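## Task

Choose three rods in three different colours, not pink, whose lengths add up to 9 cm (the pink rod's length). Lay them end to end in one straight line, flat and directly on the table, ends touching, with no step or bend. Build no other train. Colour lengths in cm: blue 1, magenta 2, grey 3, orange 4, lime 5, purple 6, red 7, green 8, pink 9, turquoise 10. Throughout, the right hand's middle_pip goal is capped at +74.7 degrees (hinge stop at +108); a larger request acts as +74.7 and hand_goal shows that value.

## Robot and tools

Robot: two arms, left_arm (base near y = +0.32 m) and right_arm (base near y = -0.35 m), each ending in a five-hinge-group hand: right_arm has a right hand, left_arm a mirror-image left hand. Cameras: cam_high (fixed, overhead behind the arms), cam_left_wrist, cam_right_wrist.

Frames. Scene frame: origin at table-top height midway between the arms, +z up, +x out over the table, +y toward the left arm. Each arm reports its hand point position (m), quat_wxyz and velocities in its own base frame. Fixed cameras and the table use the scene frame. Motion offsets are expressed along the current Hand target's own axes. On the hand point: +z runs along straight fingers toward the tips, +y points out of the palm face, +x goes across the palm away from the thumb on the right hand (toward the thumb on the left hand). Fingertips reach about 0.12 m past the hand point when straight; a rigid mast sits behind the wrist on the palm side and can strike things.

The 48-number row (used by execute_actions and move), one list covering both arms, all values in [-1, 1]: left dx, dy, dz, rx, ry, rz; left hand's sixteen motor goals; left current_limit, speed; then the same 24 for the right arm. Pose part: an offset, not a pose, measured from the Hand target at the start of the action or move, along that target's axes; 1.0 = 0.6 m for dx, dy, dz and 180 degrees for rx, ry, rz (which form one rotation vector). Six zeros means: go to (re-request) the current Hand target. Offsets repeat: sending the same offset again moves further.

Hand motor order for each arm: index_mcp, index_abd, index_pip, index_dip, middle_mcp, middle_abd, middle_pip, middle_dip, ring_mcp, ring_abd, ring_pip, ring_dip, thumb_cmc, thumb_axl, thumb_mcp, thumb_ipl. These are absolute goal angles scaled between each hinge's two stops, not offsets; a 0 is a real goal. Lowering toward -1 bends fingers into the palm; straight values are roughly mcp +0.75, pip +0.58, dip +0.70, abd 0.00, thumb_cmc +0.71, thumb_axl +0.68, thumb_mcp +0.23, thumb_ipl +0.17. current_limit maps -1..+1 to 0..550 mA (start +0.4); speed sets how fast goals are approached, (speed+1)/2 of 8.5 rad/s (start -0.6). To leave a hand unchanged, copy back its hand_goal, hand_current_limit and hand_speed.

Tools.
- execute_actions(actions, cameras): actions is a list of actions; each action is a table of up to 15 rows, one per 1/30 s step; a short table holds its last row. Every row's offset counts from the action's start Hand target. An empty list returns state plus all camera images.
- move(target, speed, blend, stop_force, zero, blocking, cameras): straight-line path of each hand point. target is one 48-number row or a list of up to 15 rows, each offset from the same starting Hand targets. speed in m/s, 0.002 to 3.6 (default 0.25); turning limited to twice that in rad/s. blend in m rounds corners in a list. stop_force in N, 3 to 120, ends an arm's path when its wrist sensor feels that push; do not use it while rotating, or when backing off a contact. zero resets the force baseline (default true). blocking=false returns early (not allowed with stop_force). Paths cap at 10 s and do not avoid obstacles.
- wait(seconds 0 to 10), stop(), zoom_image(camera, region [x0,y0,x1,y1] in pixels, at most 504x504), zero_wrist_force(arm), finished_scene(scene = current scene number).

Reading results. Hand target is the last commanded pose after clipping; the hand point often settles a bit short, and the next command re-requests it. The move line reports done, off_target, moving, held or fault plus acting limits (paced = pose clipped, held = steps withheld). done does not prove nothing was touched. Hand lists: hand_goal, hand_measured, hand_current_ma, hand_state (moving, goal, blocked, overload). Wrist force and torque are in end-effector axes; a third line gives the peak since the last report. Orientation commands are clipped to 32 degrees from the measured one per step.

Cautions. Avoid fault stops: net force near 150 N or wrist torque at 26.6 N m freezes an arm for 10 s; arms are stiff, so aim only slightly past a contact and approach slowly. Never let the hands or arms press each other; the clearance check is not reliable. Keep paths away from an arm's own base. A motor drawing 495 mA or more for 5 s shuts down; grip with moderate current. Motors above 85 °C trigger a long brake stop, so avoid holding loads or stretched poses for long. After a HAND FAULT line, remaining calls in that reply do not run. Do not drop rods, release them while moving, knock them off the table, or slam into anything. Rods may get nudged by outside pushes; check the cameras before finishing.

Each tool is called after ">>>" by a JSON object that holds its "fn" and its "kwargs".

## Session

>>> {"fn": "execute_actions", "kwargs": {"actions": []}}

Scene clock: 0.00 s.
left_arm: end_effector_position=(+0.3500, +0.0517, +0.1219) hand_goal=(+0.754, +0.000, +0.576, +0.696, +0.754, +0.000, +0.576, +0.696, +0.754, +0.000, +0.576, +0.696, +0.714, +0.678, +0.226, +0.168) hand_measured=(+0.754, +0.000, +0.576, +0.696, +0.754, +0.000, +0.576, +0.696, +0.754, +0.000, +0.576, +0.696, +0.714, +0.678, +0.226, +0.168) hand_current_ma=(+0, +0, +0, +0, +0, +0, +0, +0, +0, +0, +0, +0, +0, +0, +0, +0) hand_state=(goal, goal, goal, goal, goal, goal, goal, goal, goal, goal, goal, goal, goal, goal, goal, goal) hand_current_limit=0.40 hand_speed=-0.60 end_effector_quat_wxyz=(+0.032, +0.940, -0.338, -0.016) | right_arm: end_effector_position=(+0.4237, +0.2356, +0.1527) hand_goal=(+0.754, +0.000, +0.576, +0.696, +0.754, +0.000, +0.576, +0.696, +0.754, +0.000, +0.576, +0.696, +0.714, +0.678, +0.226, +0.168) hand_measured=(+0.754, +0.000, +0.576, +0.696, +0.754, +0.000, +0.576, +0.696, +0.754, +0.000, +0.576, +0.696, +0.714, +0.678, +0.226, +0.168) hand_current_ma=(+0, +0, +0, +0, +0, +0, +0, +0, +0, +0, +0, +0, +0, +0, +0, +0) hand_state=(goal, goal, goal, goal, goal, goal, goal, goal, goal, goal, goal, goal, goal, goal, goal, goal) hand_current_limit=0.40 hand_speed=-0.60 end_effector_quat_wxyz=(+0.216, -0.395, +0.848, +0.280)
Joint positions: left_arm=[3.806 -1.543 -2.241 -0.999 1.563 -3.356] | right_arm=[-0.237 -1.413 2.265 -2.407 -0.847 3.597]
Joint velocities: within noise
Joint torques (N m): no reading
Motor temperatures (°C): left_arm=[26 24 25 38 33 36] | right_arm=[26 29 28 38 34 33]
Wrist force (N): no reading
Wrist torque (N m): no reading
Wrist force, peak (N): no reading
Hand target: left_arm +0.3500, +0.0517, +0.1219; +0.032, +0.940, -0.338, -0.016 | right_arm +0.4237, +0.2356, +0.1527; +0.216, -0.395, +0.848, +0.280
camera_calibration:
cam_left_wrist: T_world_to_cam=[[-0.185785, 0.979516, -0.0776664, -0.00321144], [0.703335, 0.187764, 0.685612, -0.381674], [0.686151, 0.0727509, -0.723812, -0.0259668], [0, 0, 0, 1]] pos_world=[0.285665, 0.0766995, 0.242636]
cam_right_wrist: T_world_to_cam=[[-0.050405, 0.774107, 0.631045, -0.221296], [0.611128, -0.475842, 0.632532, -0.277155], [0.789925, 0.417532, -0.449094, -0.237567], [0, 0, 0, 1]] pos_world=[0.345883, 0.138616, 0.208267]

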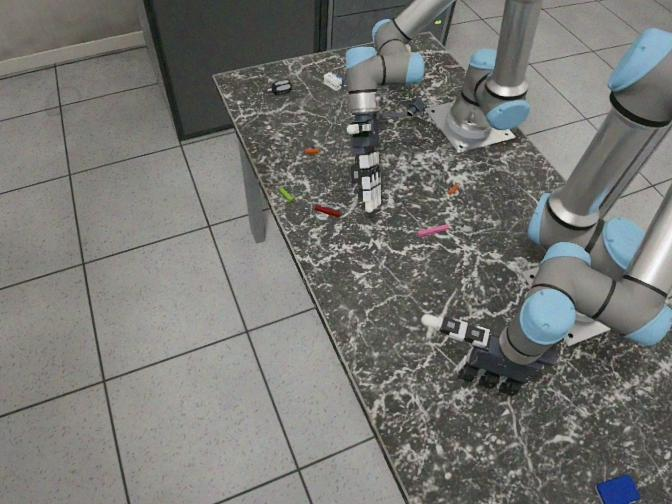

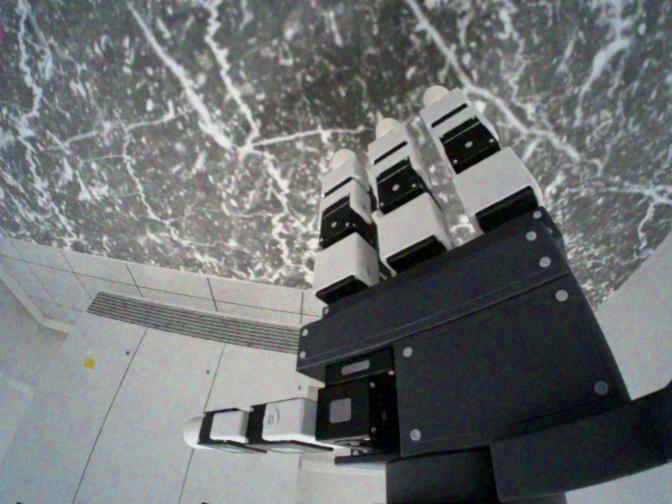

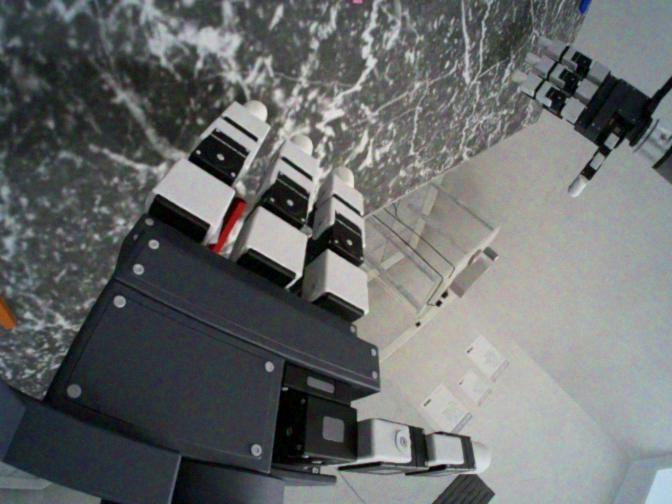

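>>> {"fn": "zoom_image", "kwargs": {"camera": "cam_high", "region": [220, 50, 400, 230]}}

>>> {"fn": "zoom_image", "kwargs": {"camera": "cam_high", "region": [360, 90, 540, 270]}}

>>> {"fn": "zoom_image", "kwargs": {"camera": "cam_high", "region": [330, 250, 584, 504]}}

>>> {"fn": "zoom_image", "kwargs": {"camera": "cam_right_wrist", "region": [0, 180, 300, 405]}}

Scaled by 2.800 from the camera's 672x504 image, which has a finer 960x720 frame.

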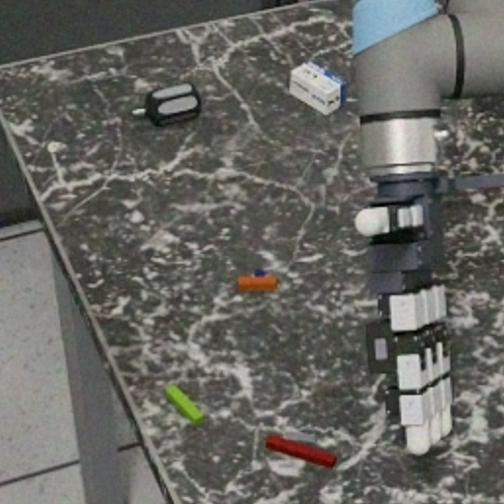

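Scaled by 2.800 from the camera's 672x504 image, which has a finer 960x720 frame.

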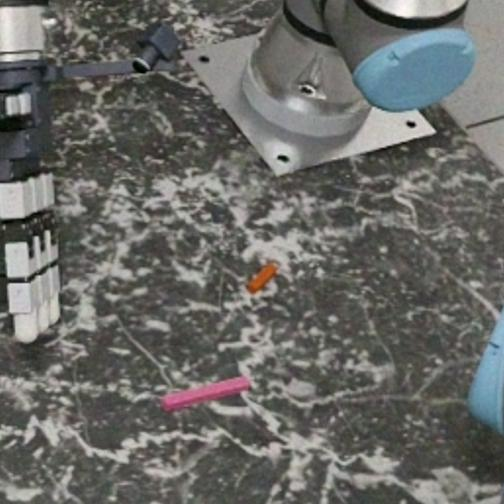

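Scaled by 1.984 from the camera's 672x504 image, which has a finer 960x720 frame.

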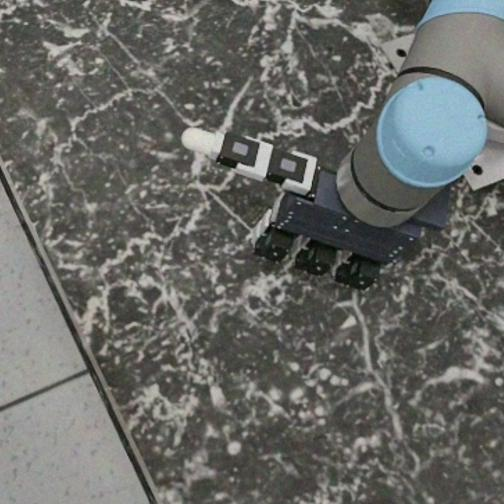

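Scaled by 1.680 from the camera's 672x504 image, which has a finer 960x720 frame.

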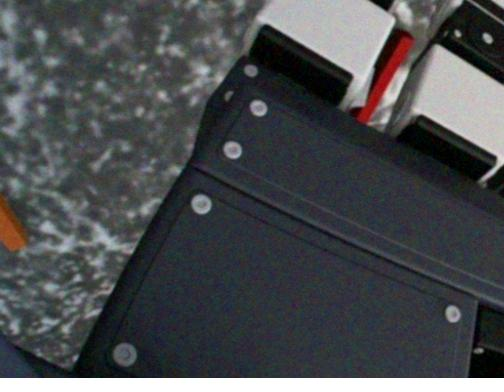

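>>> {"fn": "move", "kwargs": {"target": [0, 0, 0, 0, 0, 0, 0.754, 0, 0.576, 0.696, 0.754, 0, 0.576, 0.696, 0.754, 0, 0.576, 0.696, 0.714, 0.678, 0.226, 0.168, 0.4, -0.6, 0.0612, -0.2402, -0.4732, 0.2299, 0.096, 0.4234, 0.754, 0.05, 0.576, 0.696, 0.754, -0.05, 0.576, 0.696, 0.95, 0, 0.95, 0.95, 0.714, 0.678, 0.226, 0.168, 0.0, -0.6], "speed": 0.35, "cameras": ["cam_high", "cam_right_wrist"]}}

>>> {"fn": "zoom_image", "kwargs": {"camera": "cam_high", "region": [250, 110, 400, 260]}}

>>> {"fn": "zoom_image", "kwargs": {"camera": "cam_right_wrist", "region": [300, 0, 500, 200]}}

Scene clock: 9.50 s.
left_arm: end_effector_position=(+0.3500, +0.0517, +0.1219) hand_goal=(+0.754, +0.000, +0.576, +0.696, +0.754, +0.000, +0.576, +0.696, +0.754, +0.000, +0.576, +0.696, +0.714, +0.678, +0.226, +0.168) hand_measured=(+0.754, +0.000, +0.576, +0.696, +0.754, +0.000, +0.576, +0.696, +0.754, +0.000, +0.576, +0.696, +0.714, +0.678, +0.224, +0.168) hand_current_ma=(-3, +0, +3, +0, -3, +0, +3, +0, -3, +0, +3, +0, +1, -3, -12, -1) hand_state=(goal, goal, goal, goal, goal, goal, goal, goal, goal, goal, goal, goal, goal, goal, goal, goal) hand_current_limit=0.40 hand_speed=-0.60 end_effector_quat_wxyz=(+0.032, +0.940, -0.338, -0.016) | right_arm: end_effector_position=(+0.4748, -0.0445, +0.2999) hand_goal=(+0.754, +0.050, +0.576, +0.696, +0.754, -0.050, +0.576, +0.696, +0.950, +0.000, +0.950, +0.950, +0.714, +0.678, +0.226, +0.168) hand_measured=(+0.754, +0.046, +0.576, +0.696, +0.754, -0.050, +0.576, +0.696, +0.946, +0.000, +0.944, +0.948, +0.714, +0.678, +0.224, +0.168) hand_current_ma=(+0, -1, +0, +0, +0, +0, +0, +0, -1, +0, -2, -1, +0, +0, -1, +0) hand_state=(goal, goal, goal, goal, goal, goal, goal, goal, goal, goal, goal, goal, goal, goal, goal, goal) hand_current_limit=0.00 hand_speed=-0.60 end_effector_quat_wxyz=(-0.001, +0.259, +0.966, +0.000)
Joint positions: left_arm=[3.806 -1.543 -2.241 -0.999 1.563 -3.356] | right_arm=[-0.571 -1.769 1.896 -1.696 -1.57 4.664]
Joint torques (N m): left_arm=[0.23 18.23 21.58 2.26 0.02 0.23] | right_arm=[8.41 -29.91 -22.91 -3.92 1.11 1.42]
Wrist force (N): left_arm=[-0.1 0.1 0.0] | right_arm=[-0.1 0.1 1.6]
Wrist torque (N m): left_arm=[0.02 0.01 -0.02] | right_arm=[-0.09 0.00 0.24]
Wrist force, peak (N): left_arm=[-0.1 0.1 -0.4] | right_arm=[0.5 0.3 2.1]
Hand target: left_arm +0.3500, +0.0517, +0.1219; +0.032, +0.940, -0.338, -0.016 | right_arm +0.4748, -0.0445, +0.2999; +0.000, +0.259, +0.966, +0.000
Off the commanded pose: left_arm 0.000 m, 0 deg | right_arm 0.000 m, 0 deg.
move: done
camera_calibration:
cam_right_wrist: T_world_to_cam=[[0.984375, 0.17487, -0.0206217, -0.417377], [0.140223, -0.707676, 0.692483, -0.339467], [0.106501, -0.684555, -0.72114, 0.262066], [0, 0, 0, 1]] pos_world=[0.430546, 0.0121529, 0.415454]
Images, in order (width x height): cam_high 672x504, cam_right_wrist 672x504.

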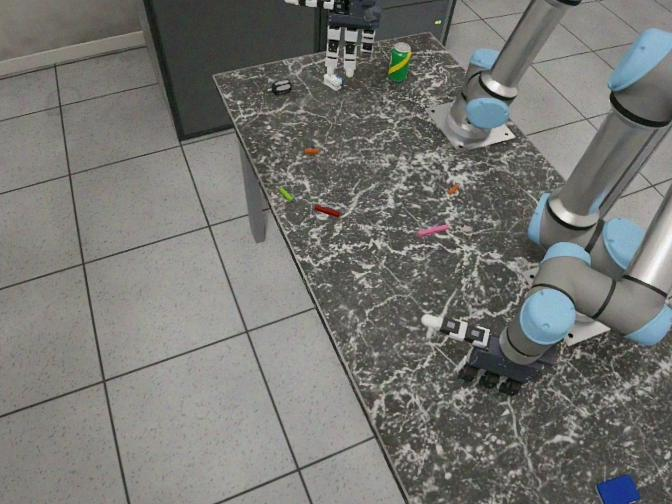

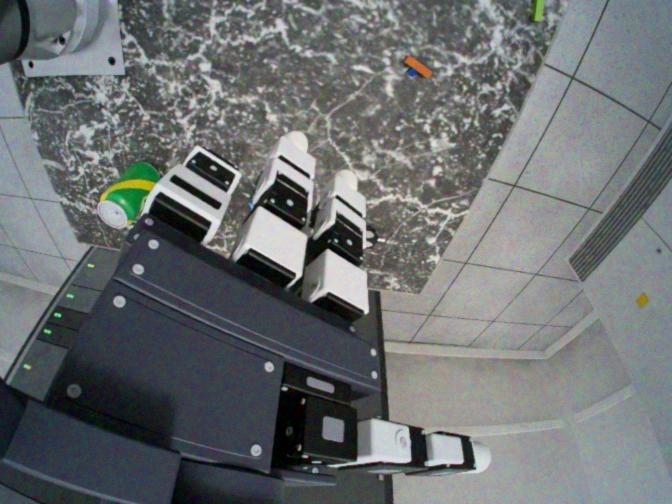

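Scaled by 3.360 from the camera's 672x504 image, which has a finer 960x720 frame.

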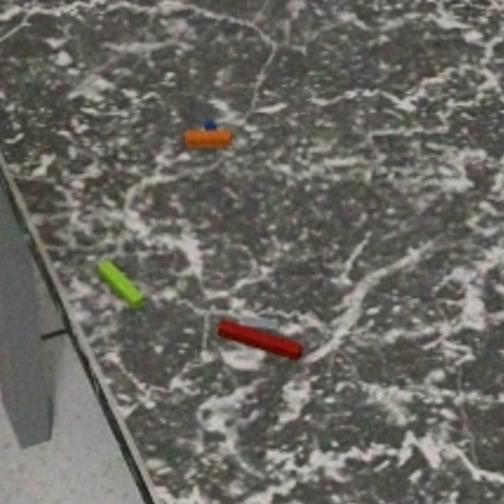

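Scaled by 2.520 from the camera's 672x504 image, which has a finer 960x720 frame.

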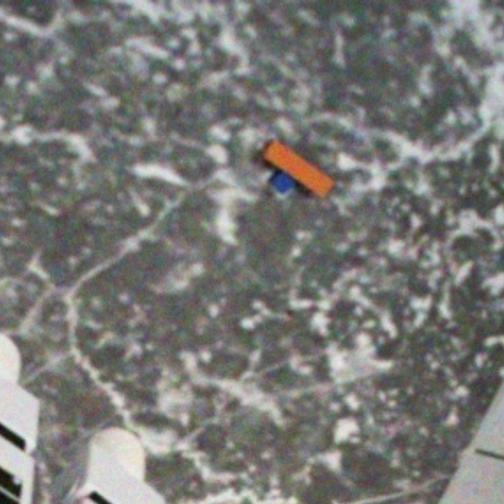

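>>> {"fn": "move", "kwargs": {"target": [0, 0, 0, 0, 0, 0, 0.754, 0, 0.576, 0.696, 0.754, 0, 0.576, 0.696, 0.754, 0, 0.576, 0.696, 0.714, 0.678, 0.226, 0.168, 0.4, -0.6, 0.0817, 0.2415, 0.05, 0, 0, 0, 0.754, 0.05, 0.576, 0.696, 0.754, -0.05, 0.576, 0.696, 0.95, 0, 0.95, 0.95, 0.714, 0.678, 0.226, 0.168, 0.0, -0.8], "speed": 0.25, "cameras": ["cam_right_wrist"]}}

>>> {"fn": "zoom_image", "kwargs": {"camera": "cam_right_wrist", "region": [340, 0, 540, 200]}}

Scene clock: 11.83 s.
left_arm: end_effector_position=(+0.3500, +0.0517, +0.1219) hand_goal=(+0.754, +0.000, +0.576, +0.696, +0.754, +0.000, +0.576, +0.696, +0.754, +0.000, +0.576, +0.696, +0.714, +0.678, +0.226, +0.168) hand_measured=(+0.754, +0.000, +0.576, +0.696, +0.754, +0.000, +0.576, +0.696, +0.754, +0.000, +0.576, +0.696, +0.714, +0.678, +0.224, +0.168) hand_current_ma=(-3, +0, +3, +0, -3, +0, +3, +0, -3, +0, +3, +0, +1, -3, -12, -1) hand_state=(goal, goal, goal, goal, goal, goal, goal, goal, goal, goal, goal, goal, goal, goal, goal, goal) hand_current_limit=0.40 hand_speed=-0.60 end_effector_quat_wxyz=(+0.032, +0.940, -0.338, -0.016) | right_arm: end_effector_position=(+0.5048, +0.1055, +0.2701) hand_goal=(+0.754, +0.050, +0.576, +0.696, +0.754, -0.050, +0.576, +0.696, +0.950, +0.000, +0.950, +0.950, +0.714, +0.678, +0.226, +0.168) hand_measured=(+0.754, +0.046, +0.576, +0.696, +0.754, -0.050, +0.576, +0.696, +0.946, +0.000, +0.944, +0.948, +0.714, +0.678, +0.224, +0.168) hand_current_ma=(+0, -1, +0, +0, +0, +0, +0, +0, -2, +0, -2, -1, +0, +0, -1, +0) hand_state=(goal, goal, goal, goal, goal, goal, goal, goal, goal, goal, goal, goal, goal, goal, goal, goal) hand_current_limit=0.00 hand_speed=-0.80 end_effector_quat_wxyz=(+0.000, +0.259, +0.966, +0.000)
Joint positions: left_arm=[3.806 -1.543 -2.241 -0.999 1.563 -3.356] | right_arm=[-0.207 -1.709 1.924 -1.785 -1.57 5.028]
Joint torques (N m): left_arm=[-0.15 17.13 20.82 2.19 -0.07 0.43] | right_arm=[8.97 -30.48 -13.65 -0.25 -1.88 1.82]
Wrist force (N): left_arm=[0.0 -0.1 0.0] | right_arm=[-0.2 -0.1 2.0]
Wrist torque (N m): left_arm=[0.00 0.00 -0.01] | right_arm=[-0.09 -0.02 0.24]
Wrist force, peak (N): left_arm=[-0.3 0.2 -0.2] | right_arm=[0.6 2.6 2.2]
Hand target: left_arm +0.3500, +0.0517, +0.1219; +0.032, +0.940, -0.338, -0.016 | right_arm +0.5047, +0.1055, +0.2700; +0.000, +0.259, +0.966, +0.000
Off the commanded pose: left_arm 0.000 m, 0 deg | right_arm 0.000 m, 0 deg.
move: done
camera_calibration:
cam_right_wrist: T_world_to_cam=[[0.984405, 0.174716, -0.0205238, -0.47378], [0.140014, -0.707516, 0.692688, -0.216895], [0.106503, -0.68476, -0.720945, 0.340021], [0, 0, 0, 1]] pos_world=[0.460547, 0.162153, 0.385653]
Images, in order (width x height): cam_right_wrist 672x504.

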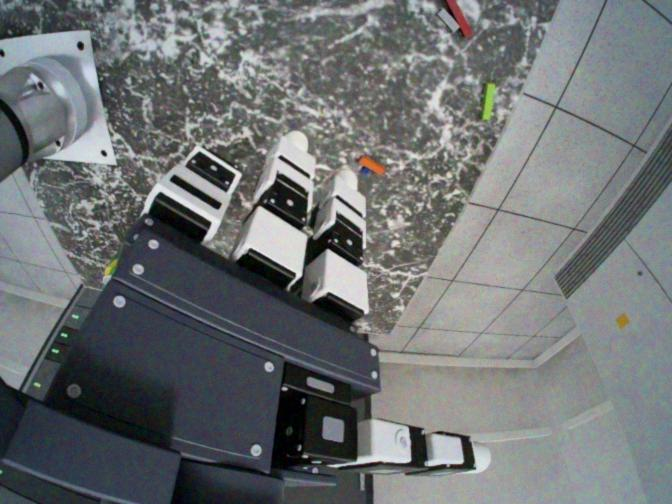

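Scaled by 2.520 from the camera's 672x504 image, which has a finer 960x720 frame.

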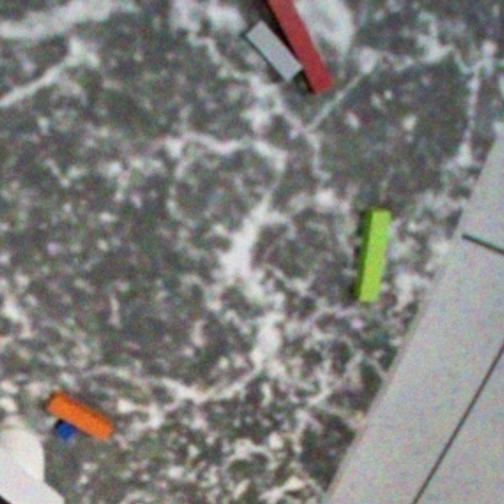

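>>> {"fn": "move", "kwargs": {"target": [0, 0, 0, 0, 0, 0, 0.754, 0, 0.576, 0.696, 0.754, 0, 0.576, 0.696, 0.754, 0, 0.576, 0.696, 0.714, 0.678, 0.226, 0.168, 0.4, -0.6, 0.1057, 0.2238, 0.2418, 0, 0, -0.4278, 0.754, 0.05, 0.576, 0.696, 0.754, -0.05, 0.576, 0.696, 0.95, 0, 0.95, 0.95, 0.714, 0.678, 0.226, 0.168, 0.0, -0.8], "speed": 0.25, "cameras": ["cam_right_wrist"]}}

>>> {"fn": "zoom_image", "kwargs": {"camera": "cam_right_wrist", "region": [240, 60, 420, 240]}}

Scene clock: 21.60 s.
left_arm: end_effector_position=(+0.3500, +0.0517, +0.1219) hand_goal=(+0.754, +0.000, +0.576, +0.696, +0.754, +0.000, +0.576, +0.696, +0.754, +0.000, +0.576, +0.696, +0.714, +0.678, +0.226, +0.168) hand_measured=(+0.754, +0.000, +0.576, +0.696, +0.754, +0.000, +0.576, +0.696, +0.754, +0.000, +0.576, +0.696, +0.714, +0.678, +0.224, +0.168) hand_current_ma=(-3, +0, +3, +0, -3, +0, +3, +0, -3, +0, +3, +0, +1, -3, -12, -1) hand_state=(goal, goal, goal, goal, goal, goal, goal, goal, goal, goal, goal, goal, goal, goal, goal, goal) hand_current_limit=0.40 hand_speed=-0.60 end_effector_quat_wxyz=(+0.032, +0.940, -0.338, -0.016) | right_arm: end_effector_position=(+0.5168, +0.2537, +0.1251) hand_goal=(+0.754, +0.050, +0.576, +0.696, +0.754, -0.050, +0.576, +0.696, +0.950, +0.000, +0.950, +0.950, +0.714, +0.678, +0.226, +0.168) hand_measured=(+0.754, +0.046, +0.576, +0.696, +0.754, -0.050, +0.576, +0.696, +0.946, +0.000, +0.944, +0.948, +0.714, +0.678, +0.224, +0.168) hand_current_ma=(+0, -1, +0, +0, +0, +0, +0, +0, -2, +0, -2, -1, +0, +0, -1, +0) hand_state=(goal, goal, goal, goal, goal, goal, goal, goal, goal, goal, goal, goal, goal, goal, goal, goal) hand_current_limit=0.00 hand_speed=-0.80 end_effector_quat_wxyz=(+0.000, -0.399, +0.917, +0.001)
Joint positions: left_arm=[3.806 -1.543 -2.241 -0.999 1.563 -3.356] | right_arm=[0.08 -1.226 1.784 -2.128 -1.57 3.972]
Joint torques (N m): left_arm=[1.08 18.06 21.72 2.21 -0.05 0.42] | right_arm=[-8.36 -47.27 -10.84 -0.07 2.24 -0.81]
Wrist force (N): left_arm=[-0.1 0.2 -0.1] | right_arm=[-0.5 0.0 1.6]
Wrist torque (N m): left_arm=[0.03 0.01 -0.01] | right_arm=[-0.08 0.04 0.06]
Wrist force, peak (N): left_arm=[-0.2 0.2 -0.5] | right_arm=[-1.4 0.0 2.2]
Hand target: left_arm +0.3500, +0.0517, +0.1219; +0.032, +0.940, -0.338, -0.016 | right_arm +0.5167, +0.2537, +0.1251; +0.000, -0.399, +0.917, +0.001
Off the commanded pose: left_arm 0.000 m, 0 deg | right_arm 0.000 m, 0 deg.
move: done
camera_calibration:
cam_right_wrist: T_world_to_cam=[[0.0513457, 0.998498, -0.0190985, -0.241378], [0.720776, -0.0238139, 0.692759, -0.486849], [0.691264, -0.0493359, -0.720916, -0.12763], [0, 0, 0, 1]] pos_world=[0.451528, 0.223125, 0.240649]
Images, in order (width x height): cam_right_wrist 672x504.

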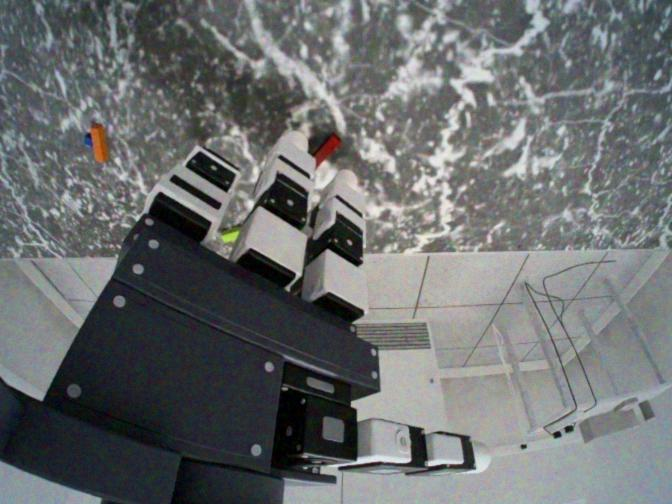

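Scaled by 2.800 from the camera's 672x504 image, which has a finer 960x720 frame.

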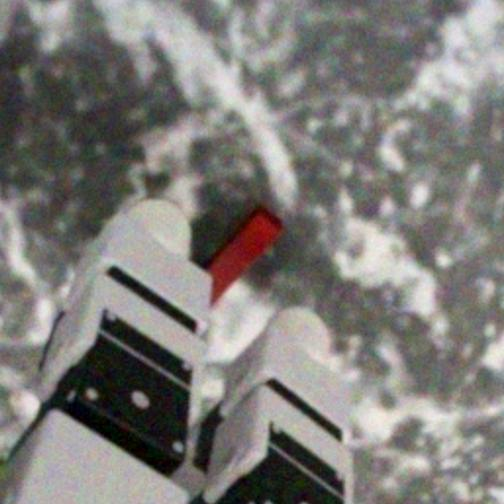

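>>> {"fn": "move", "kwargs": {"target": [[0, 0, 0, 0, 0, 0, 0.754, 0, 0.576, 0.696, 0.754, 0, 0.576, 0.696, 0.754, 0, 0.576, 0.696, 0.714, 0.678, 0.226, 0.168, 0.4, -0.6, -0.0055, 0.008, 0.0493, 0, 0, 0, 0.754, 0.05, 0.576, 0.696, 0.754, -0.05, 0.576, 0.696, 0.95, 0, 0.95, 0.95, 0.714, 0.678, 0.226, 0.168, 0.0, -0.7], [0, 0, 0, 0, 0, 0, 0.754, 0, 0.576, 0.696, 0.754, 0, 0.576, 0.696, 0.754, 0, 0.576, 0.696, 0.714, 0.678, 0.226, 0.168, 0.4, -0.6, -0.0055, 0.008, 0.0493, 0, 0, 0, 0.754, -0.18, 0.576, 0.696, 0.754, 0.18, 0.576, 0.696, 0.95, 0, 0.95, 0.95, 0.714, 0.678, 0.226, 0.168, 0.0, -0.7], [0, 0, 0, 0, 0, 0, 0.754, 0, 0.576, 0.696, 0.754, 0, 0.576, 0.696, 0.754, 0, 0.576, 0.696, 0.714, 0.678, 0.226, 0.168, 0.4, -0.6, -0.0055, 0.125, 0.0493, 0, 0, 0, 0.754, -0.18, 0.576, 0.696, 0.754, 0.18, 0.576, 0.696, 0.95, 0, 0.95, 0.95, 0.714, 0.678, 0.226, 0.168, 0.0, -0.7], [0, 0, 0, 0, 0, 0, 0.754, 0, 0.576, 0.696, 0.754, 0, 0.576, 0.696, 0.754, 0, 0.576, 0.696, 0.714, 0.678, 0.226, 0.168, 0.4, -0.6, -0.0055, 0.125, 0.0493, 0, 0, 0, 0.754, 0.05, 0.576, 0.696, 0.754, -0.05, 0.576, 0.696, 0.95, 0, 0.95, 0.95, 0.714, 0.678, 0.226, 0.168, 0.0, -0.8], [0, 0, 0, 0, 0, 0, 0.754, 0, 0.576, 0.696, 0.754, 0, 0.576, 0.696, 0.754, 0, 0.576, 0.696, 0.714, 0.678, 0.226, 0.168, 0.4, -0.6, -0.0055, 0.125, -0.02, 0, 0, 0, 0.754, 0.05, 0.576, 0.696, 0.754, -0.05, 0.576, 0.696, 0.95, 0, 0.95, 0.95, 0.714, 0.678, 0.226, 0.168, 0.0, -0.8]], "speed": [0.06, 0.06, 0.08, 0.06, 0.12], "cameras": ["cam_right_wrist", "cam_high"]}}

>>> {"fn": "zoom_image", "kwargs": {"camera": "cam_high", "region": [260, 130, 400, 270]}}

Scene clock: 28.63 s.
left_arm: end_effector_position=(+0.3500, +0.0517, +0.1219) hand_goal=(+0.754, +0.000, +0.576, +0.696, +0.754, +0.000, +0.576, +0.696, +0.754, +0.000, +0.576, +0.696, +0.714, +0.678, +0.226, +0.168) hand_measured=(+0.754, +0.000, +0.576, +0.696, +0.754, +0.000, +0.576, +0.696, +0.754, +0.000, +0.576, +0.696, +0.714, +0.678, +0.224, +0.168) hand_current_ma=(-3, +0, +3, +0, -3, +0, +3, +0, -3, +0, +3, +0, +1, -3, -12, -1) hand_state=(goal, goal, goal, goal, goal, goal, goal, goal, goal, goal, goal, goal, goal, goal, goal, goal) hand_current_limit=0.40 hand_speed=-0.60 end_effector_quat_wxyz=(+0.032, +0.940, -0.338, -0.016) | right_arm: end_effector_position=(+0.4642, +0.3072, +0.1372) hand_goal=(+0.754, +0.050, +0.576, +0.696, +0.754, -0.050, +0.576, +0.696, +0.950, +0.000, +0.950, +0.950, +0.714, +0.678, +0.226, +0.168) hand_measured=(+0.754, +0.046, +0.576, +0.696, +0.754, -0.046, +0.576, +0.696, +0.946, +0.000, +0.944, +0.948, +0.714, +0.678, +0.224, +0.168) hand_current_ma=(+0, -1, +0, +0, +0, +1, +0, +0, -2, +0, -2, -1, +0, +0, -1, +0) hand_state=(goal, goal, goal, goal, goal, goal, goal, goal, goal, goal, goal, goal, goal, goal, goal, goal) hand_current_limit=0.00 hand_speed=-0.80 end_effector_quat_wxyz=(+0.000, -0.399, +0.917, +0.001)
Joint positions: left_arm=[3.806 -1.543 -2.241 -0.999 1.563 -3.356] | right_arm=[0.187 -1.305 1.857 -2.123 -1.57 4.079]
Joint torques (N m): left_arm=[-0.6 18.66 21.21 2.07 -0.13 0.53] | right_arm=[-9.25 -22.56 -11.38 -4.3 0.19 -1]
Wrist force (N): left_arm=[-0.2 0.2 0.0] | right_arm=[-0.5 -0.2 0.9]
Wrist torque (N m): left_arm=[0.02 0.02 -0.03] | right_arm=[-0.02 0.09 0.16]
Wrist force, peak (N): left_arm=[-0.2 0.2 -0.5] | right_arm=[-0.3 0.0 2.5]
Hand target: left_arm +0.3500, +0.0517, +0.1219; +0.032, +0.940, -0.338, -0.016 | right_arm +0.4641, +0.3072, +0.1371; +0.000, -0.399, +0.917, +0.001
Off the commanded pose: left_arm 0.000 m, 0 deg | right_arm 0.000 m, 0 deg.
move: done
camera_calibration:
cam_right_wrist: T_world_to_cam=[[0.0512811, 0.998503, -0.0190177, -0.291862], [0.720679, -0.0238163, 0.692859, -0.456031], [0.691369, -0.0492363, -0.720822, -0.0800008], [0, 0, 0, 1]] pos_world=[0.398929, 0.276625, 0.252748]
Images, in order (width x height): cam_high 672x504, cam_right_wrist 672x504.

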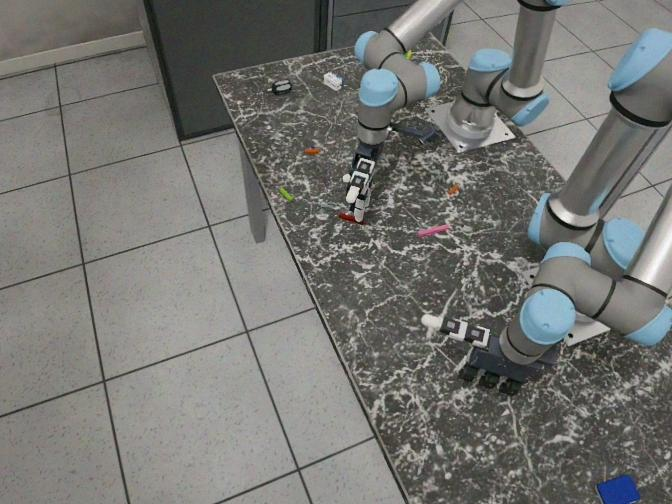

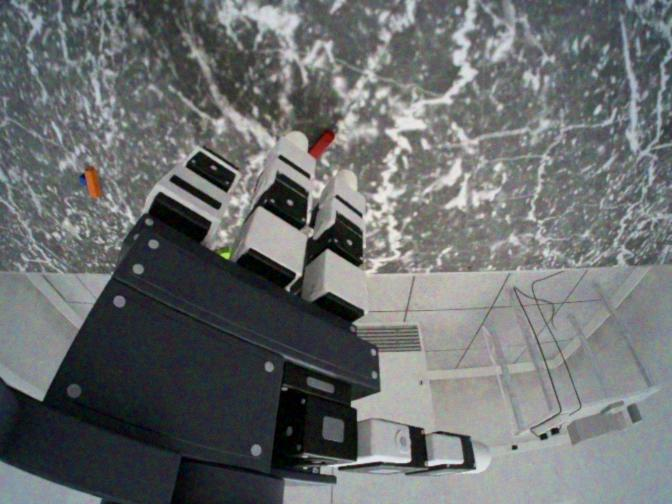

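Scaled by 3.600 from the camera's 672x504 image, which has a finer 960x720 frame.

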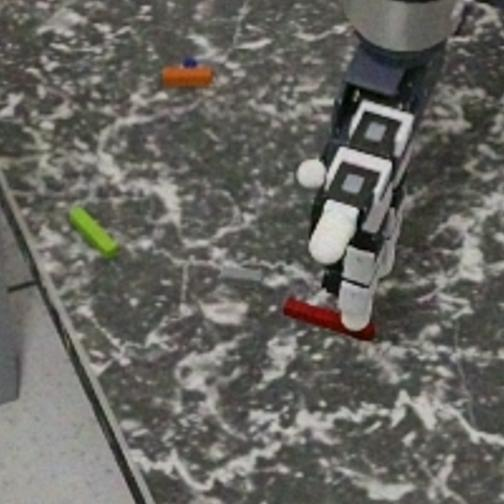

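>>> {"fn": "move", "kwargs": {"target": [0, 0, 0, 0, 0, 0, 0.754, 0, 0.576, 0.696, 0.754, 0, 0.576, 0.696, 0.754, 0, 0.576, 0.696, 0.714, 0.678, 0.226, 0.168, 0.4, -0.6, -0.0318, -0.3967, 0.02, 0, 0, 0.15, 0.754, 0.05, 0.576, 0.696, 0.754, -0.05, 0.576, 0.696, 0.95, 0, 0.95, 0.95, 0.714, 0.678, 0.226, 0.168, 0.0, -0.8], "speed": 0.25, "cameras": ["cam_right_wrist"]}}

>>> {"fn": "zoom_image", "kwargs": {"camera": "cam_right_wrist", "region": [220, 20, 400, 200]}}

Scene clock: 30.67 s.
left_arm: end_effector_position=(+0.3500, +0.0517, +0.1219) hand_goal=(+0.754, +0.000, +0.576, +0.696, +0.754, +0.000, +0.576, +0.696, +0.754, +0.000, +0.576, +0.696, +0.714, +0.678, +0.226, +0.168) hand_measured=(+0.754, +0.000, +0.576, +0.696, +0.754, +0.000, +0.576, +0.696, +0.754, +0.000, +0.576, +0.696, +0.714, +0.678, +0.224, +0.168) hand_current_ma=(-3, +0, +3, +0, -3, +0, +3, +0, -3, +0, +3, +0, +1, -3, -12, -1) hand_state=(goal, goal, goal, goal, goal, goal, goal, goal, goal, goal, goal, goal, goal, goal, goal, goal) hand_current_limit=0.40 hand_speed=-0.60 end_effector_quat_wxyz=(+0.032, +0.940, -0.338, -0.016) | right_arm: end_effector_position=(+0.6512, +0.1590, +0.1248) hand_goal=(+0.754, +0.050, +0.576, +0.696, +0.754, -0.050, +0.576, +0.696, +0.950, +0.000, +0.950, +0.950, +0.714, +0.678, +0.226, +0.168) hand_measured=(+0.754, +0.046, +0.576, +0.696, +0.754, -0.046, +0.576, +0.696, +0.946, +0.000, +0.944, +0.948, +0.714, +0.678, +0.224, +0.168) hand_current_ma=(+0, -1, +0, +0, +0, +1, +0, +0, -2, +0, -2, -1, +0, +0, -1, +0) hand_state=(goal, goal, goal, goal, goal, goal, goal, goal, goal, goal, goal, goal, goal, goal, goal, goal) hand_current_limit=0.00 hand_speed=-0.80 end_effector_quat_wxyz=(+0.000, -0.174, +0.985, +0.000)
Joint positions: left_arm=[3.806 -1.543 -2.241 -0.999 1.563 -3.356] | right_arm=[-0.095 -1.075 1.557 -2.052 -1.57 4.268]
Joint torques (N m): left_arm=[0.31 18.07 21.17 2.11 -0.36 0.45] | right_arm=[-3.07 -51.2 -25.58 -5.4 -2.47 0.79]
Wrist force (N): left_arm=[-0.1 0.3 0.0] | right_arm=[-0.5 -0.5 1.7]
Wrist torque (N m): left_arm=[0.04 0.01 -0.02] | right_arm=[-0.19 0.08 0.24]
Wrist force, peak (N): left_arm=[-0.2 0.1 -0.4] | right_arm=[-1.1 -3.1 1.7]
Hand target: left_arm +0.3500, +0.0517, +0.1219; +0.032, +0.940, -0.338, -0.016 | right_arm +0.6513, +0.1589, +0.1249; +0.000, -0.174, +0.985, +0.000
Off the commanded pose: left_arm 0.000 m, 0 deg | right_arm 0.000 m, 0 deg.
move: done
camera_calibration:
cam_right_wrist: T_world_to_cam=[[0.498702, 0.866549, -0.019741, -0.423986], [0.632052, -0.347974, 0.692405, -0.47649], [0.593134, -0.357781, -0.721239, -0.112448], [0, 0, 0, 1]] pos_world=[0.579305, 0.161367, 0.240452]
Images, in order (width x height): cam_right_wrist 672x504.

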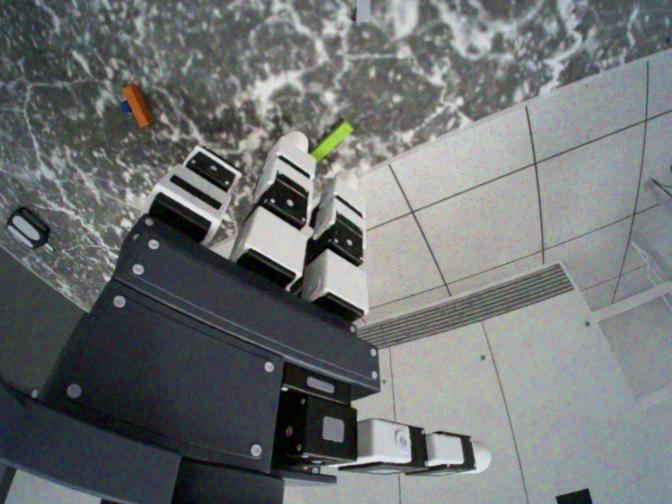

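Scaled by 2.800 from the camera's 672x504 image, which has a finer 960x720 frame.

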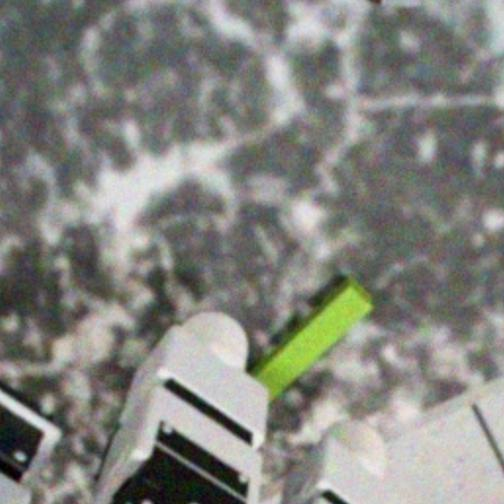

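>>> {"fn": "move", "kwargs": {"target": [[0, 0, 0, 0, 0, 0, 0.754, 0, 0.576, 0.696, 0.754, 0, 0.576, 0.696, 0.754, 0, 0.576, 0.696, 0.714, 0.678, 0.226, 0.168, 0.4, -0.6, -0.003, 0.0083, 0.049, 0, 0, 0, 0.754, 0.05, 0.576, 0.696, 0.754, -0.05, 0.576, 0.696, 0.95, 0, 0.95, 0.95, 0.714, 0.678, 0.226, 0.168, 0.0, -0.7], [0, 0, 0, 0, 0, 0, 0.754, 0, 0.576, 0.696, 0.754, 0, 0.576, 0.696, 0.754, 0, 0.576, 0.696, 0.714, 0.678, 0.226, 0.168, 0.4, -0.6, -0.003, 0.0083, 0.049, 0, 0, 0, 0.754, -0.18, 0.576, 0.696, 0.754, 0.18, 0.576, 0.696, 0.95, 0, 0.95, 0.95, 0.714, 0.678, 0.226, 0.168, 0.0, -0.7], [0, 0, 0, 0, 0, 0, 0.754, 0, 0.576, 0.696, 0.754, 0, 0.576, 0.696, 0.754, 0, 0.576, 0.696, 0.714, 0.678, 0.226, 0.168, 0.4, -0.6, -0.003, 0.0083, 0.024, 0, 0, 0, 0.754, -0.18, 0.576, 0.696, 0.754, 0.18, 0.576, 0.696, 0.95, 0, 0.95, 0.95, 0.714, 0.678, 0.226, 0.168, 0.0, -0.7], [0, 0, 0, 0, 0, 0, 0.754, 0, 0.576, 0.696, 0.754, 0, 0.576, 0.696, 0.754, 0, 0.576, 0.696, 0.714, 0.678, 0.226, 0.168, 0.4, -0.6, 0.1157, 0.0802, 0.024, 0, 0, -0.2222, 0.754, -0.18, 0.576, 0.696, 0.754, 0.18, 0.576, 0.696, 0.95, 0, 0.95, 0.95, 0.714, 0.678, 0.226, 0.168, 0.0, -0.7]], "speed": [0.06, 0.06, 0.06, 0.15], "cameras": ["cam_right_wrist"]}}

>>> {"fn": "zoom_image", "kwargs": {"camera": "cam_right_wrist", "region": [280, 60, 400, 180]}}

Scene clock: 36.97 s.
left_arm: end_effector_position=(+0.3500, +0.0517, +0.1219) hand_goal=(+0.754, +0.000, +0.576, +0.696, +0.754, +0.000, +0.576, +0.696, +0.754, +0.000, +0.576, +0.696, +0.714, +0.678, +0.226, +0.168) hand_measured=(+0.754, +0.000, +0.576, +0.696, +0.754, +0.000, +0.576, +0.696, +0.754, +0.000, +0.576, +0.696, +0.714, +0.678, +0.224, +0.168) hand_current_ma=(-3, +0, +3, +0, -3, +0, +3, +0, -3, +0, +3, +0, +1, -3, -12, -1) hand_state=(goal, goal, goal, goal, goal, goal, goal, goal, goal, goal, goal, goal, goal, goal, goal, goal) hand_current_limit=0.40 hand_speed=-0.60 end_effector_quat_wxyz=(+0.032, +0.940, -0.338, -0.016) | right_arm: end_effector_position=(+0.5695, +0.1804, +0.1106) hand_goal=(+0.754, -0.180, +0.576, +0.696, +0.754, +0.180, +0.576, +0.696, +0.950, +0.000, +0.950, +0.950, +0.714, +0.678, +0.226, +0.168) hand_measured=(+0.752, -0.088, +0.576, +0.696, +0.754, +0.086, +0.576, +0.696, +0.946, +0.000, +0.944, +0.948, +0.714, +0.678, +0.224, +0.168) hand_current_ma=(-1, +174, +0, +0, +0, -182, +0, +0, -2, +0, -2, -1, +0, +0, -1, +0) hand_state=(goal, blocked, goal, goal, goal, blocked, goal, goal, goal, goal, goal, goal, goal, goal, goal, goal) hand_current_limit=0.00 hand_speed=-0.70 end_effector_quat_wxyz=(+0.000, -0.500, +0.866, +0.000)
Joint positions: left_arm=[3.806 -1.543 -2.241 -0.999 1.563 -3.356] | right_arm=[-0.024 -1.101 1.639 -2.109 -1.57 3.641]
Joint torques (N m): left_arm=[0.64 17.99 21.19 2.05 -0.01 0.65] | right_arm=[-9.51 -33.98 -29.34 -2.88 2.59 -0.27]
Wrist force (N): left_arm=[0.0 0.0 0.0] | right_arm=[-0.3 -0.4 1.5]
Wrist torque (N m): left_arm=[0.00 -0.01 0.00] | right_arm=[-0.12 0.03 0.14]
Wrist force, peak (N): left_arm=[-0.4 0.2 -0.4] | right_arm=[-0.8 -0.3 2.6]
Hand target: left_arm +0.3500, +0.0517, +0.1219; +0.032, +0.940, -0.338, -0.016 | right_arm +0.5696, +0.1804, +0.1106; +0.000, -0.500, +0.866, +0.001
Off the commanded pose: left_arm 0.000 m, 0 deg | right_arm 0.000 m, 0 deg.
move: done
camera_calibration:
cam_right_wrist: T_world_to_cam=[[-0.174623, 0.98445, -0.0190871, -0.0399649], [0.707464, 0.138927, 0.69296, -0.53842], [0.684837, 0.107504, -0.720723, -0.202842], [0, 0, 0, 1]] pos_world=[0.512847, 0.13595, 0.226148]
Images, in order (width x height): cam_right_wrist 672x504.

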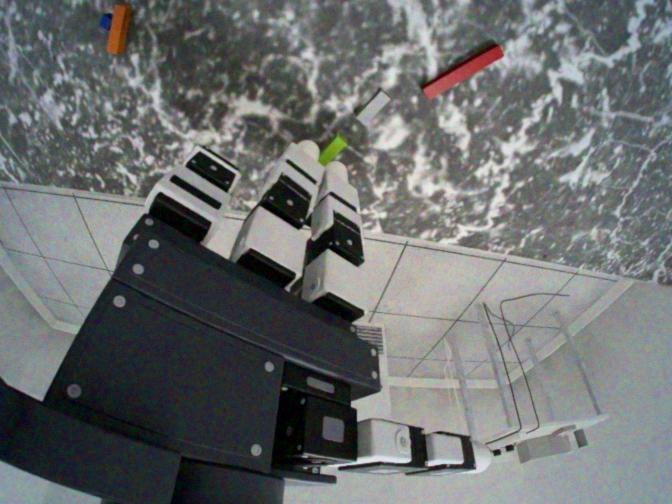

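Scaled by 4.200 from the camera's 672x504 image, which has a finer 960x720 frame.

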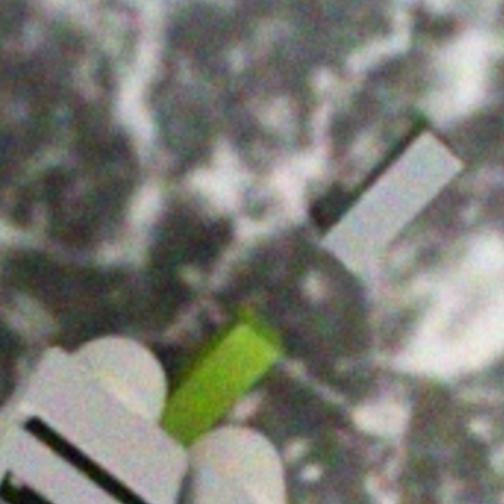

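>>> {"fn": "move", "kwargs": {"target": [[0, 0, 0, 0, 0, 0, 0.754, 0, 0.576, 0.696, 0.754, 0, 0.576, 0.696, 0.754, 0, 0.576, 0.696, 0.714, 0.678, 0.226, 0.168, 0.4, -0.6, -0.006, 0.0185, 0, 0, 0, -0.0111, 0.754, -0.18, 0.576, 0.696, 0.754, 0.18, 0.576, 0.696, 0.95, 0, 0.95, 0.95, 0.714, 0.678, 0.226, 0.168, 0.0, -0.7], [0, 0, 0, 0, 0, 0, 0.754, 0, 0.576, 0.696, 0.754, 0, 0.576, 0.696, 0.754, 0, 0.576, 0.696, 0.714, 0.678, 0.226, 0.168, 0.4, -0.6, -0.006, 0.0185, 0.0252, 0, 0, -0.0111, 0.754, -0.18, 0.576, 0.696, 0.754, 0.18, 0.576, 0.696, 0.95, 0, 0.95, 0.95, 0.714, 0.678, 0.226, 0.168, 0.0, -0.7], [0, 0, 0, 0, 0, 0, 0.754, 0, 0.576, 0.696, 0.754, 0, 0.576, 0.696, 0.754, 0, 0.576, 0.696, 0.714, 0.678, 0.226, 0.168, 0.4, -0.6, -0.0054, 0.0353, 0.0252, 0, 0, -0.0111, 0.754, -0.18, 0.576, 0.696, 0.754, 0.18, 0.576, 0.696, 0.95, 0, 0.95, 0.95, 0.714, 0.678, 0.226, 0.168, 0.0, -0.7], [0, 0, 0, 0, 0, 0, 0.754, 0, 0.576, 0.696, 0.754, 0, 0.576, 0.696, 0.754, 0, 0.576, 0.696, 0.714, 0.678, 0.226, 0.168, 0.4, -0.6, -0.0054, 0.0353, 0.0252, 0, 0, -0.0111, 0.754, 0.05, 0.576, 0.696, 0.754, -0.05, 0.576, 0.696, 0.95, 0, 0.95, 0.95, 0.714, 0.678, 0.226, 0.168, 0.0, -0.92], [0, 0, 0, 0, 0, 0, 0.754, 0, 0.576, 0.696, 0.754, 0, 0.576, 0.696, 0.754, 0, 0.576, 0.696, 0.714, 0.678, 0.226, 0.168, 0.4, -0.6, -0.0054, 0.0353, -0.0415, 0, 0, -0.0111, 0.754, 0.05, 0.576, 0.696, 0.754, -0.05, 0.576, 0.696, 0.95, 0, 0.95, 0.95, 0.714, 0.678, 0.226, 0.168, 0.0, -0.92]], "speed": [0.06, 0.04, 0.02, 0.05, 0.1], "cameras": ["cam_right_wrist"]}}

>>> {"fn": "zoom_image", "kwargs": {"camera": "cam_right_wrist", "region": [290, 60, 400, 170]}}

Scene clock: 43.33 s.
left_arm: end_effector_position=(+0.3500, +0.0517, +0.1219) hand_goal=(+0.754, +0.000, +0.576, +0.696, +0.754, +0.000, +0.576, +0.696, +0.754, +0.000, +0.576, +0.696, +0.714, +0.678, +0.226, +0.168) hand_measured=(+0.754, +0.000, +0.576, +0.696, +0.754, +0.000, +0.576, +0.696, +0.754, +0.000, +0.576, +0.696, +0.714, +0.678, +0.224, +0.168) hand_current_ma=(-3, +0, +3, +0, -3, +0, +3, +0, -3, +0, +3, +0, +1, -3, -12, -1) hand_state=(goal, goal, goal, goal, goal, goal, goal, goal, goal, goal, goal, goal, goal, goal, goal, goal) hand_current_limit=0.40 hand_speed=-0.60 end_effector_quat_wxyz=(+0.032, +0.940, -0.338, -0.016) | right_arm: end_effector_position=(+0.5529, +0.1937, +0.1356) hand_goal=(+0.754, +0.050, +0.576, +0.696, +0.754, -0.050, +0.576, +0.696, +0.950, +0.000, +0.950, +0.950, +0.714, +0.678, +0.226, +0.168) hand_measured=(+0.752, +0.046, +0.576, +0.696, +0.754, -0.046, +0.576, +0.696, +0.946, +0.000, +0.944, +0.948, +0.714, +0.678, +0.224, +0.168) hand_current_ma=(-1, -1, +0, +0, +0, +1, +0, +0, -2, +0, -2, -1, +0, +0, -1, +0) hand_state=(goal, goal, goal, goal, goal, goal, goal, goal, goal, goal, goal, goal, goal, goal, goal, goal) hand_current_limit=0.00 hand_speed=-0.92 end_effector_quat_wxyz=(+0.000, -0.515, +0.857, +0.000)
Joint positions: left_arm=[3.806 -1.543 -2.241 -0.999 1.563 -3.356] | right_arm=[0.001 -1.153 1.647 -2.064 -1.57 3.63]
Joint torques (N m): left_arm=[0.58 17.95 21.51 2.12 -0.09 0.79] | right_arm=[-9.09 -29.16 -11.65 -4.58 1.33 -1.43]
Wrist force (N): left_arm=[-0.3 0.1 -0.2] | right_arm=[-0.3 -0.2 1.6]
Wrist torque (N m): left_arm=[0.03 0.03 -0.03] | right_arm=[-0.11 0.01 0.09]
Wrist force, peak (N): left_arm=[-0.2 0.1 -0.5] | right_arm=[-0.4 0.0 2.7]
Hand target: left_arm +0.3500, +0.0517, +0.1219; +0.032, +0.940, -0.338, -0.016 | right_arm +0.5529, +0.1937, +0.1355; +0.000, -0.515, +0.857, +0.001
Off the commanded pose: left_arm 0.000 m, 0 deg | right_arm 0.000 m, 0 deg.
move: done
camera_calibration:
cam_right_wrist: T_world_to_cam=[[-0.208834, 0.977767, -0.0189615, -0.0353738], [0.702143, 0.163405, 0.693032, -0.547628], [0.680723, 0.131415, -0.720657, -0.177207], [0, 0, 0, 1]] pos_world=[0.497755, 0.14736, 0.251147]
Images, in order (width x height): cam_right_wrist 672x504.

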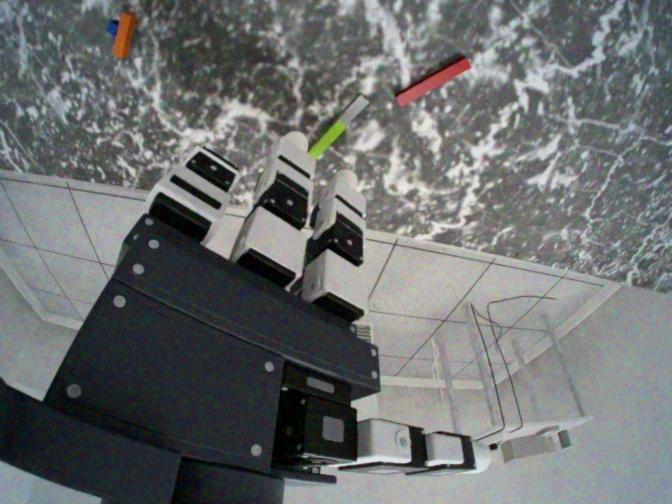

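Scaled by 4.582 from the camera's 672x504 image, which has a finer 960x720 frame.

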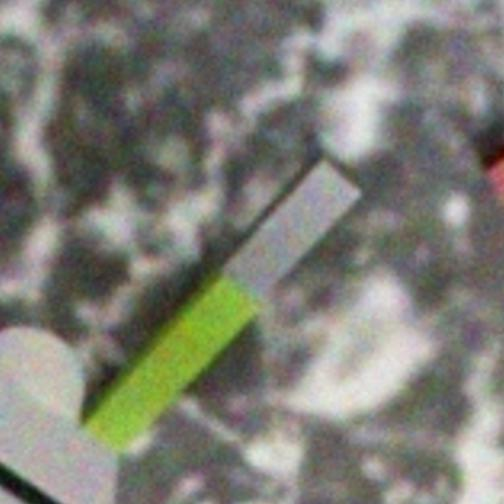

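>>> {"fn": "move", "kwargs": {"target": [0, 0, 0, 0, 0, 0, 0.754, 0, 0.576, 0.696, 0.754, 0, 0.576, 0.696, 0.754, 0, 0.576, 0.696, 0.714, 0.678, 0.226, 0.168, 0.4, -0.6, 0.3718, -0.08, 0.0175, 0, 0, -0.0333, 0.754, 0.05, 0.576, 0.696, 0.754, -0.05, 0.576, 0.696, 0.95, 0, 0.95, 0.95, 0.714, 0.678, 0.226, 0.168, 0.0, -0.8], "speed": 0.25, "cameras": ["cam_right_wrist"]}}

>>> {"fn": "zoom_image", "kwargs": {"camera": "cam_right_wrist", "region": [240, 60, 400, 220]}}

Scene clock: 45.63 s.
left_arm: end_effector_position=(+0.3500, +0.0517, +0.1219) hand_goal=(+0.754, +0.000, +0.576, +0.696, +0.754, +0.000, +0.576, +0.696, +0.754, +0.000, +0.576, +0.696, +0.714, +0.678, +0.226, +0.168) hand_measured=(+0.754, +0.000, +0.576, +0.696, +0.754, +0.000, +0.576, +0.696, +0.754, +0.000, +0.576, +0.696, +0.714, +0.678, +0.224, +0.168) hand_current_ma=(-3, +0, +3, +0, -3, +0, +3, +0, -3, +0, +3, +0, +1, -3, -12, -1) hand_state=(goal, goal, goal, goal, goal, goal, goal, goal, goal, goal, goal, goal, goal, goal, goal, goal) hand_current_limit=0.40 hand_speed=-0.60 end_effector_quat_wxyz=(+0.032, +0.940, -0.338, -0.016) | right_arm: end_effector_position=(+0.4906, -0.0257, +0.1249) hand_goal=(+0.754, +0.050, +0.576, +0.696, +0.754, -0.050, +0.576, +0.696, +0.950, +0.000, +0.950, +0.950, +0.714, +0.678, +0.226, +0.168) hand_measured=(+0.752, +0.048, +0.576, +0.696, +0.754, -0.048, +0.576, +0.696, +0.946, +0.000, +0.944, +0.948, +0.714, +0.678, +0.224, +0.168) hand_current_ma=(-1, -1, +0, +0, +0, +1, +0, +0, -2, +0, -2, -1, +0, +0, -1, +0) hand_state=(goal, goal, goal, goal, goal, goal, goal, goal, goal, goal, goal, goal, goal, goal, goal, goal) hand_current_limit=0.00 hand_speed=-0.80 end_effector_quat_wxyz=(+0.000, -0.559, +0.829, +0.000)
Joint positions: left_arm=[3.806 -1.543 -2.241 -0.999 1.563 -3.356] | right_arm=[-0.377 -1.278 1.857 -2.15 -1.57 3.148]
Joint torques (N m): left_arm=[1.02 17.56 21.58 2.18 -0.2 1.12] | right_arm=[-7.62 -22.2 -29.13 0.05 2.57 -1.58]
Wrist force (N): left_arm=[-0.1 0.0 0.0] | right_arm=[-1.1 0.3 2.0]
Wrist torque (N m): left_arm=[0.01 0.02 -0.01] | right_arm=[-0.12 0.11 -0.01]
Wrist force, peak (N): left_arm=[-0.1 0.3 -0.5] | right_arm=[-1.8 0.3 1.6]
Hand target: left_arm +0.3500, +0.0517, +0.1219; +0.032, +0.940, -0.338, -0.016 | right_arm +0.4906, -0.0258, +0.1249; +0.000, -0.559, +0.829, +0.001
Off the commanded pose: left_arm 0.000 m, 0 deg | right_arm 0.000 m, 0 deg.
move: done
camera_calibration:
cam_right_wrist: T_world_to_cam=[[-0.309755, 0.950627, -0.0189802, 0.214798], [0.681241, 0.235815, 0.693038, -0.448496], [0.663297, 0.201742, -0.720651, -0.103315], [0, 0, 0, 1]] pos_world=[0.440597, -0.0775883, 0.240447]
Images, in order (width x height): cam_right_wrist 672x504.

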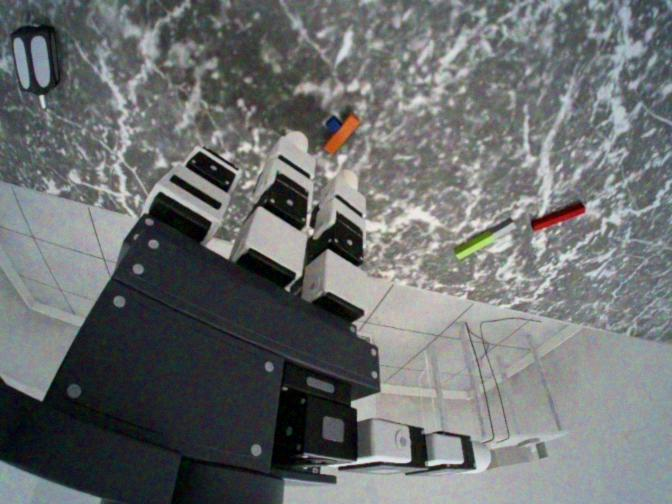

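Scaled by 3.150 from the camera's 672x504 image, which has a finer 960x720 frame.

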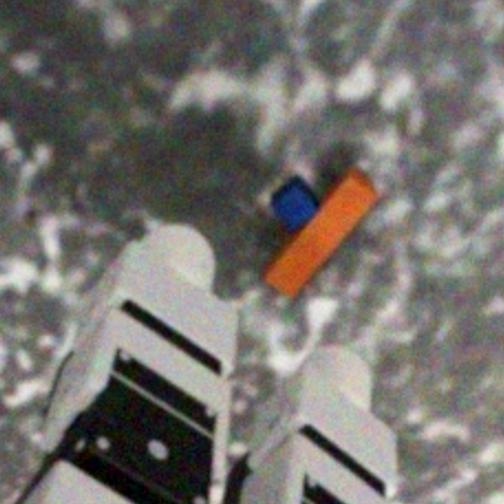

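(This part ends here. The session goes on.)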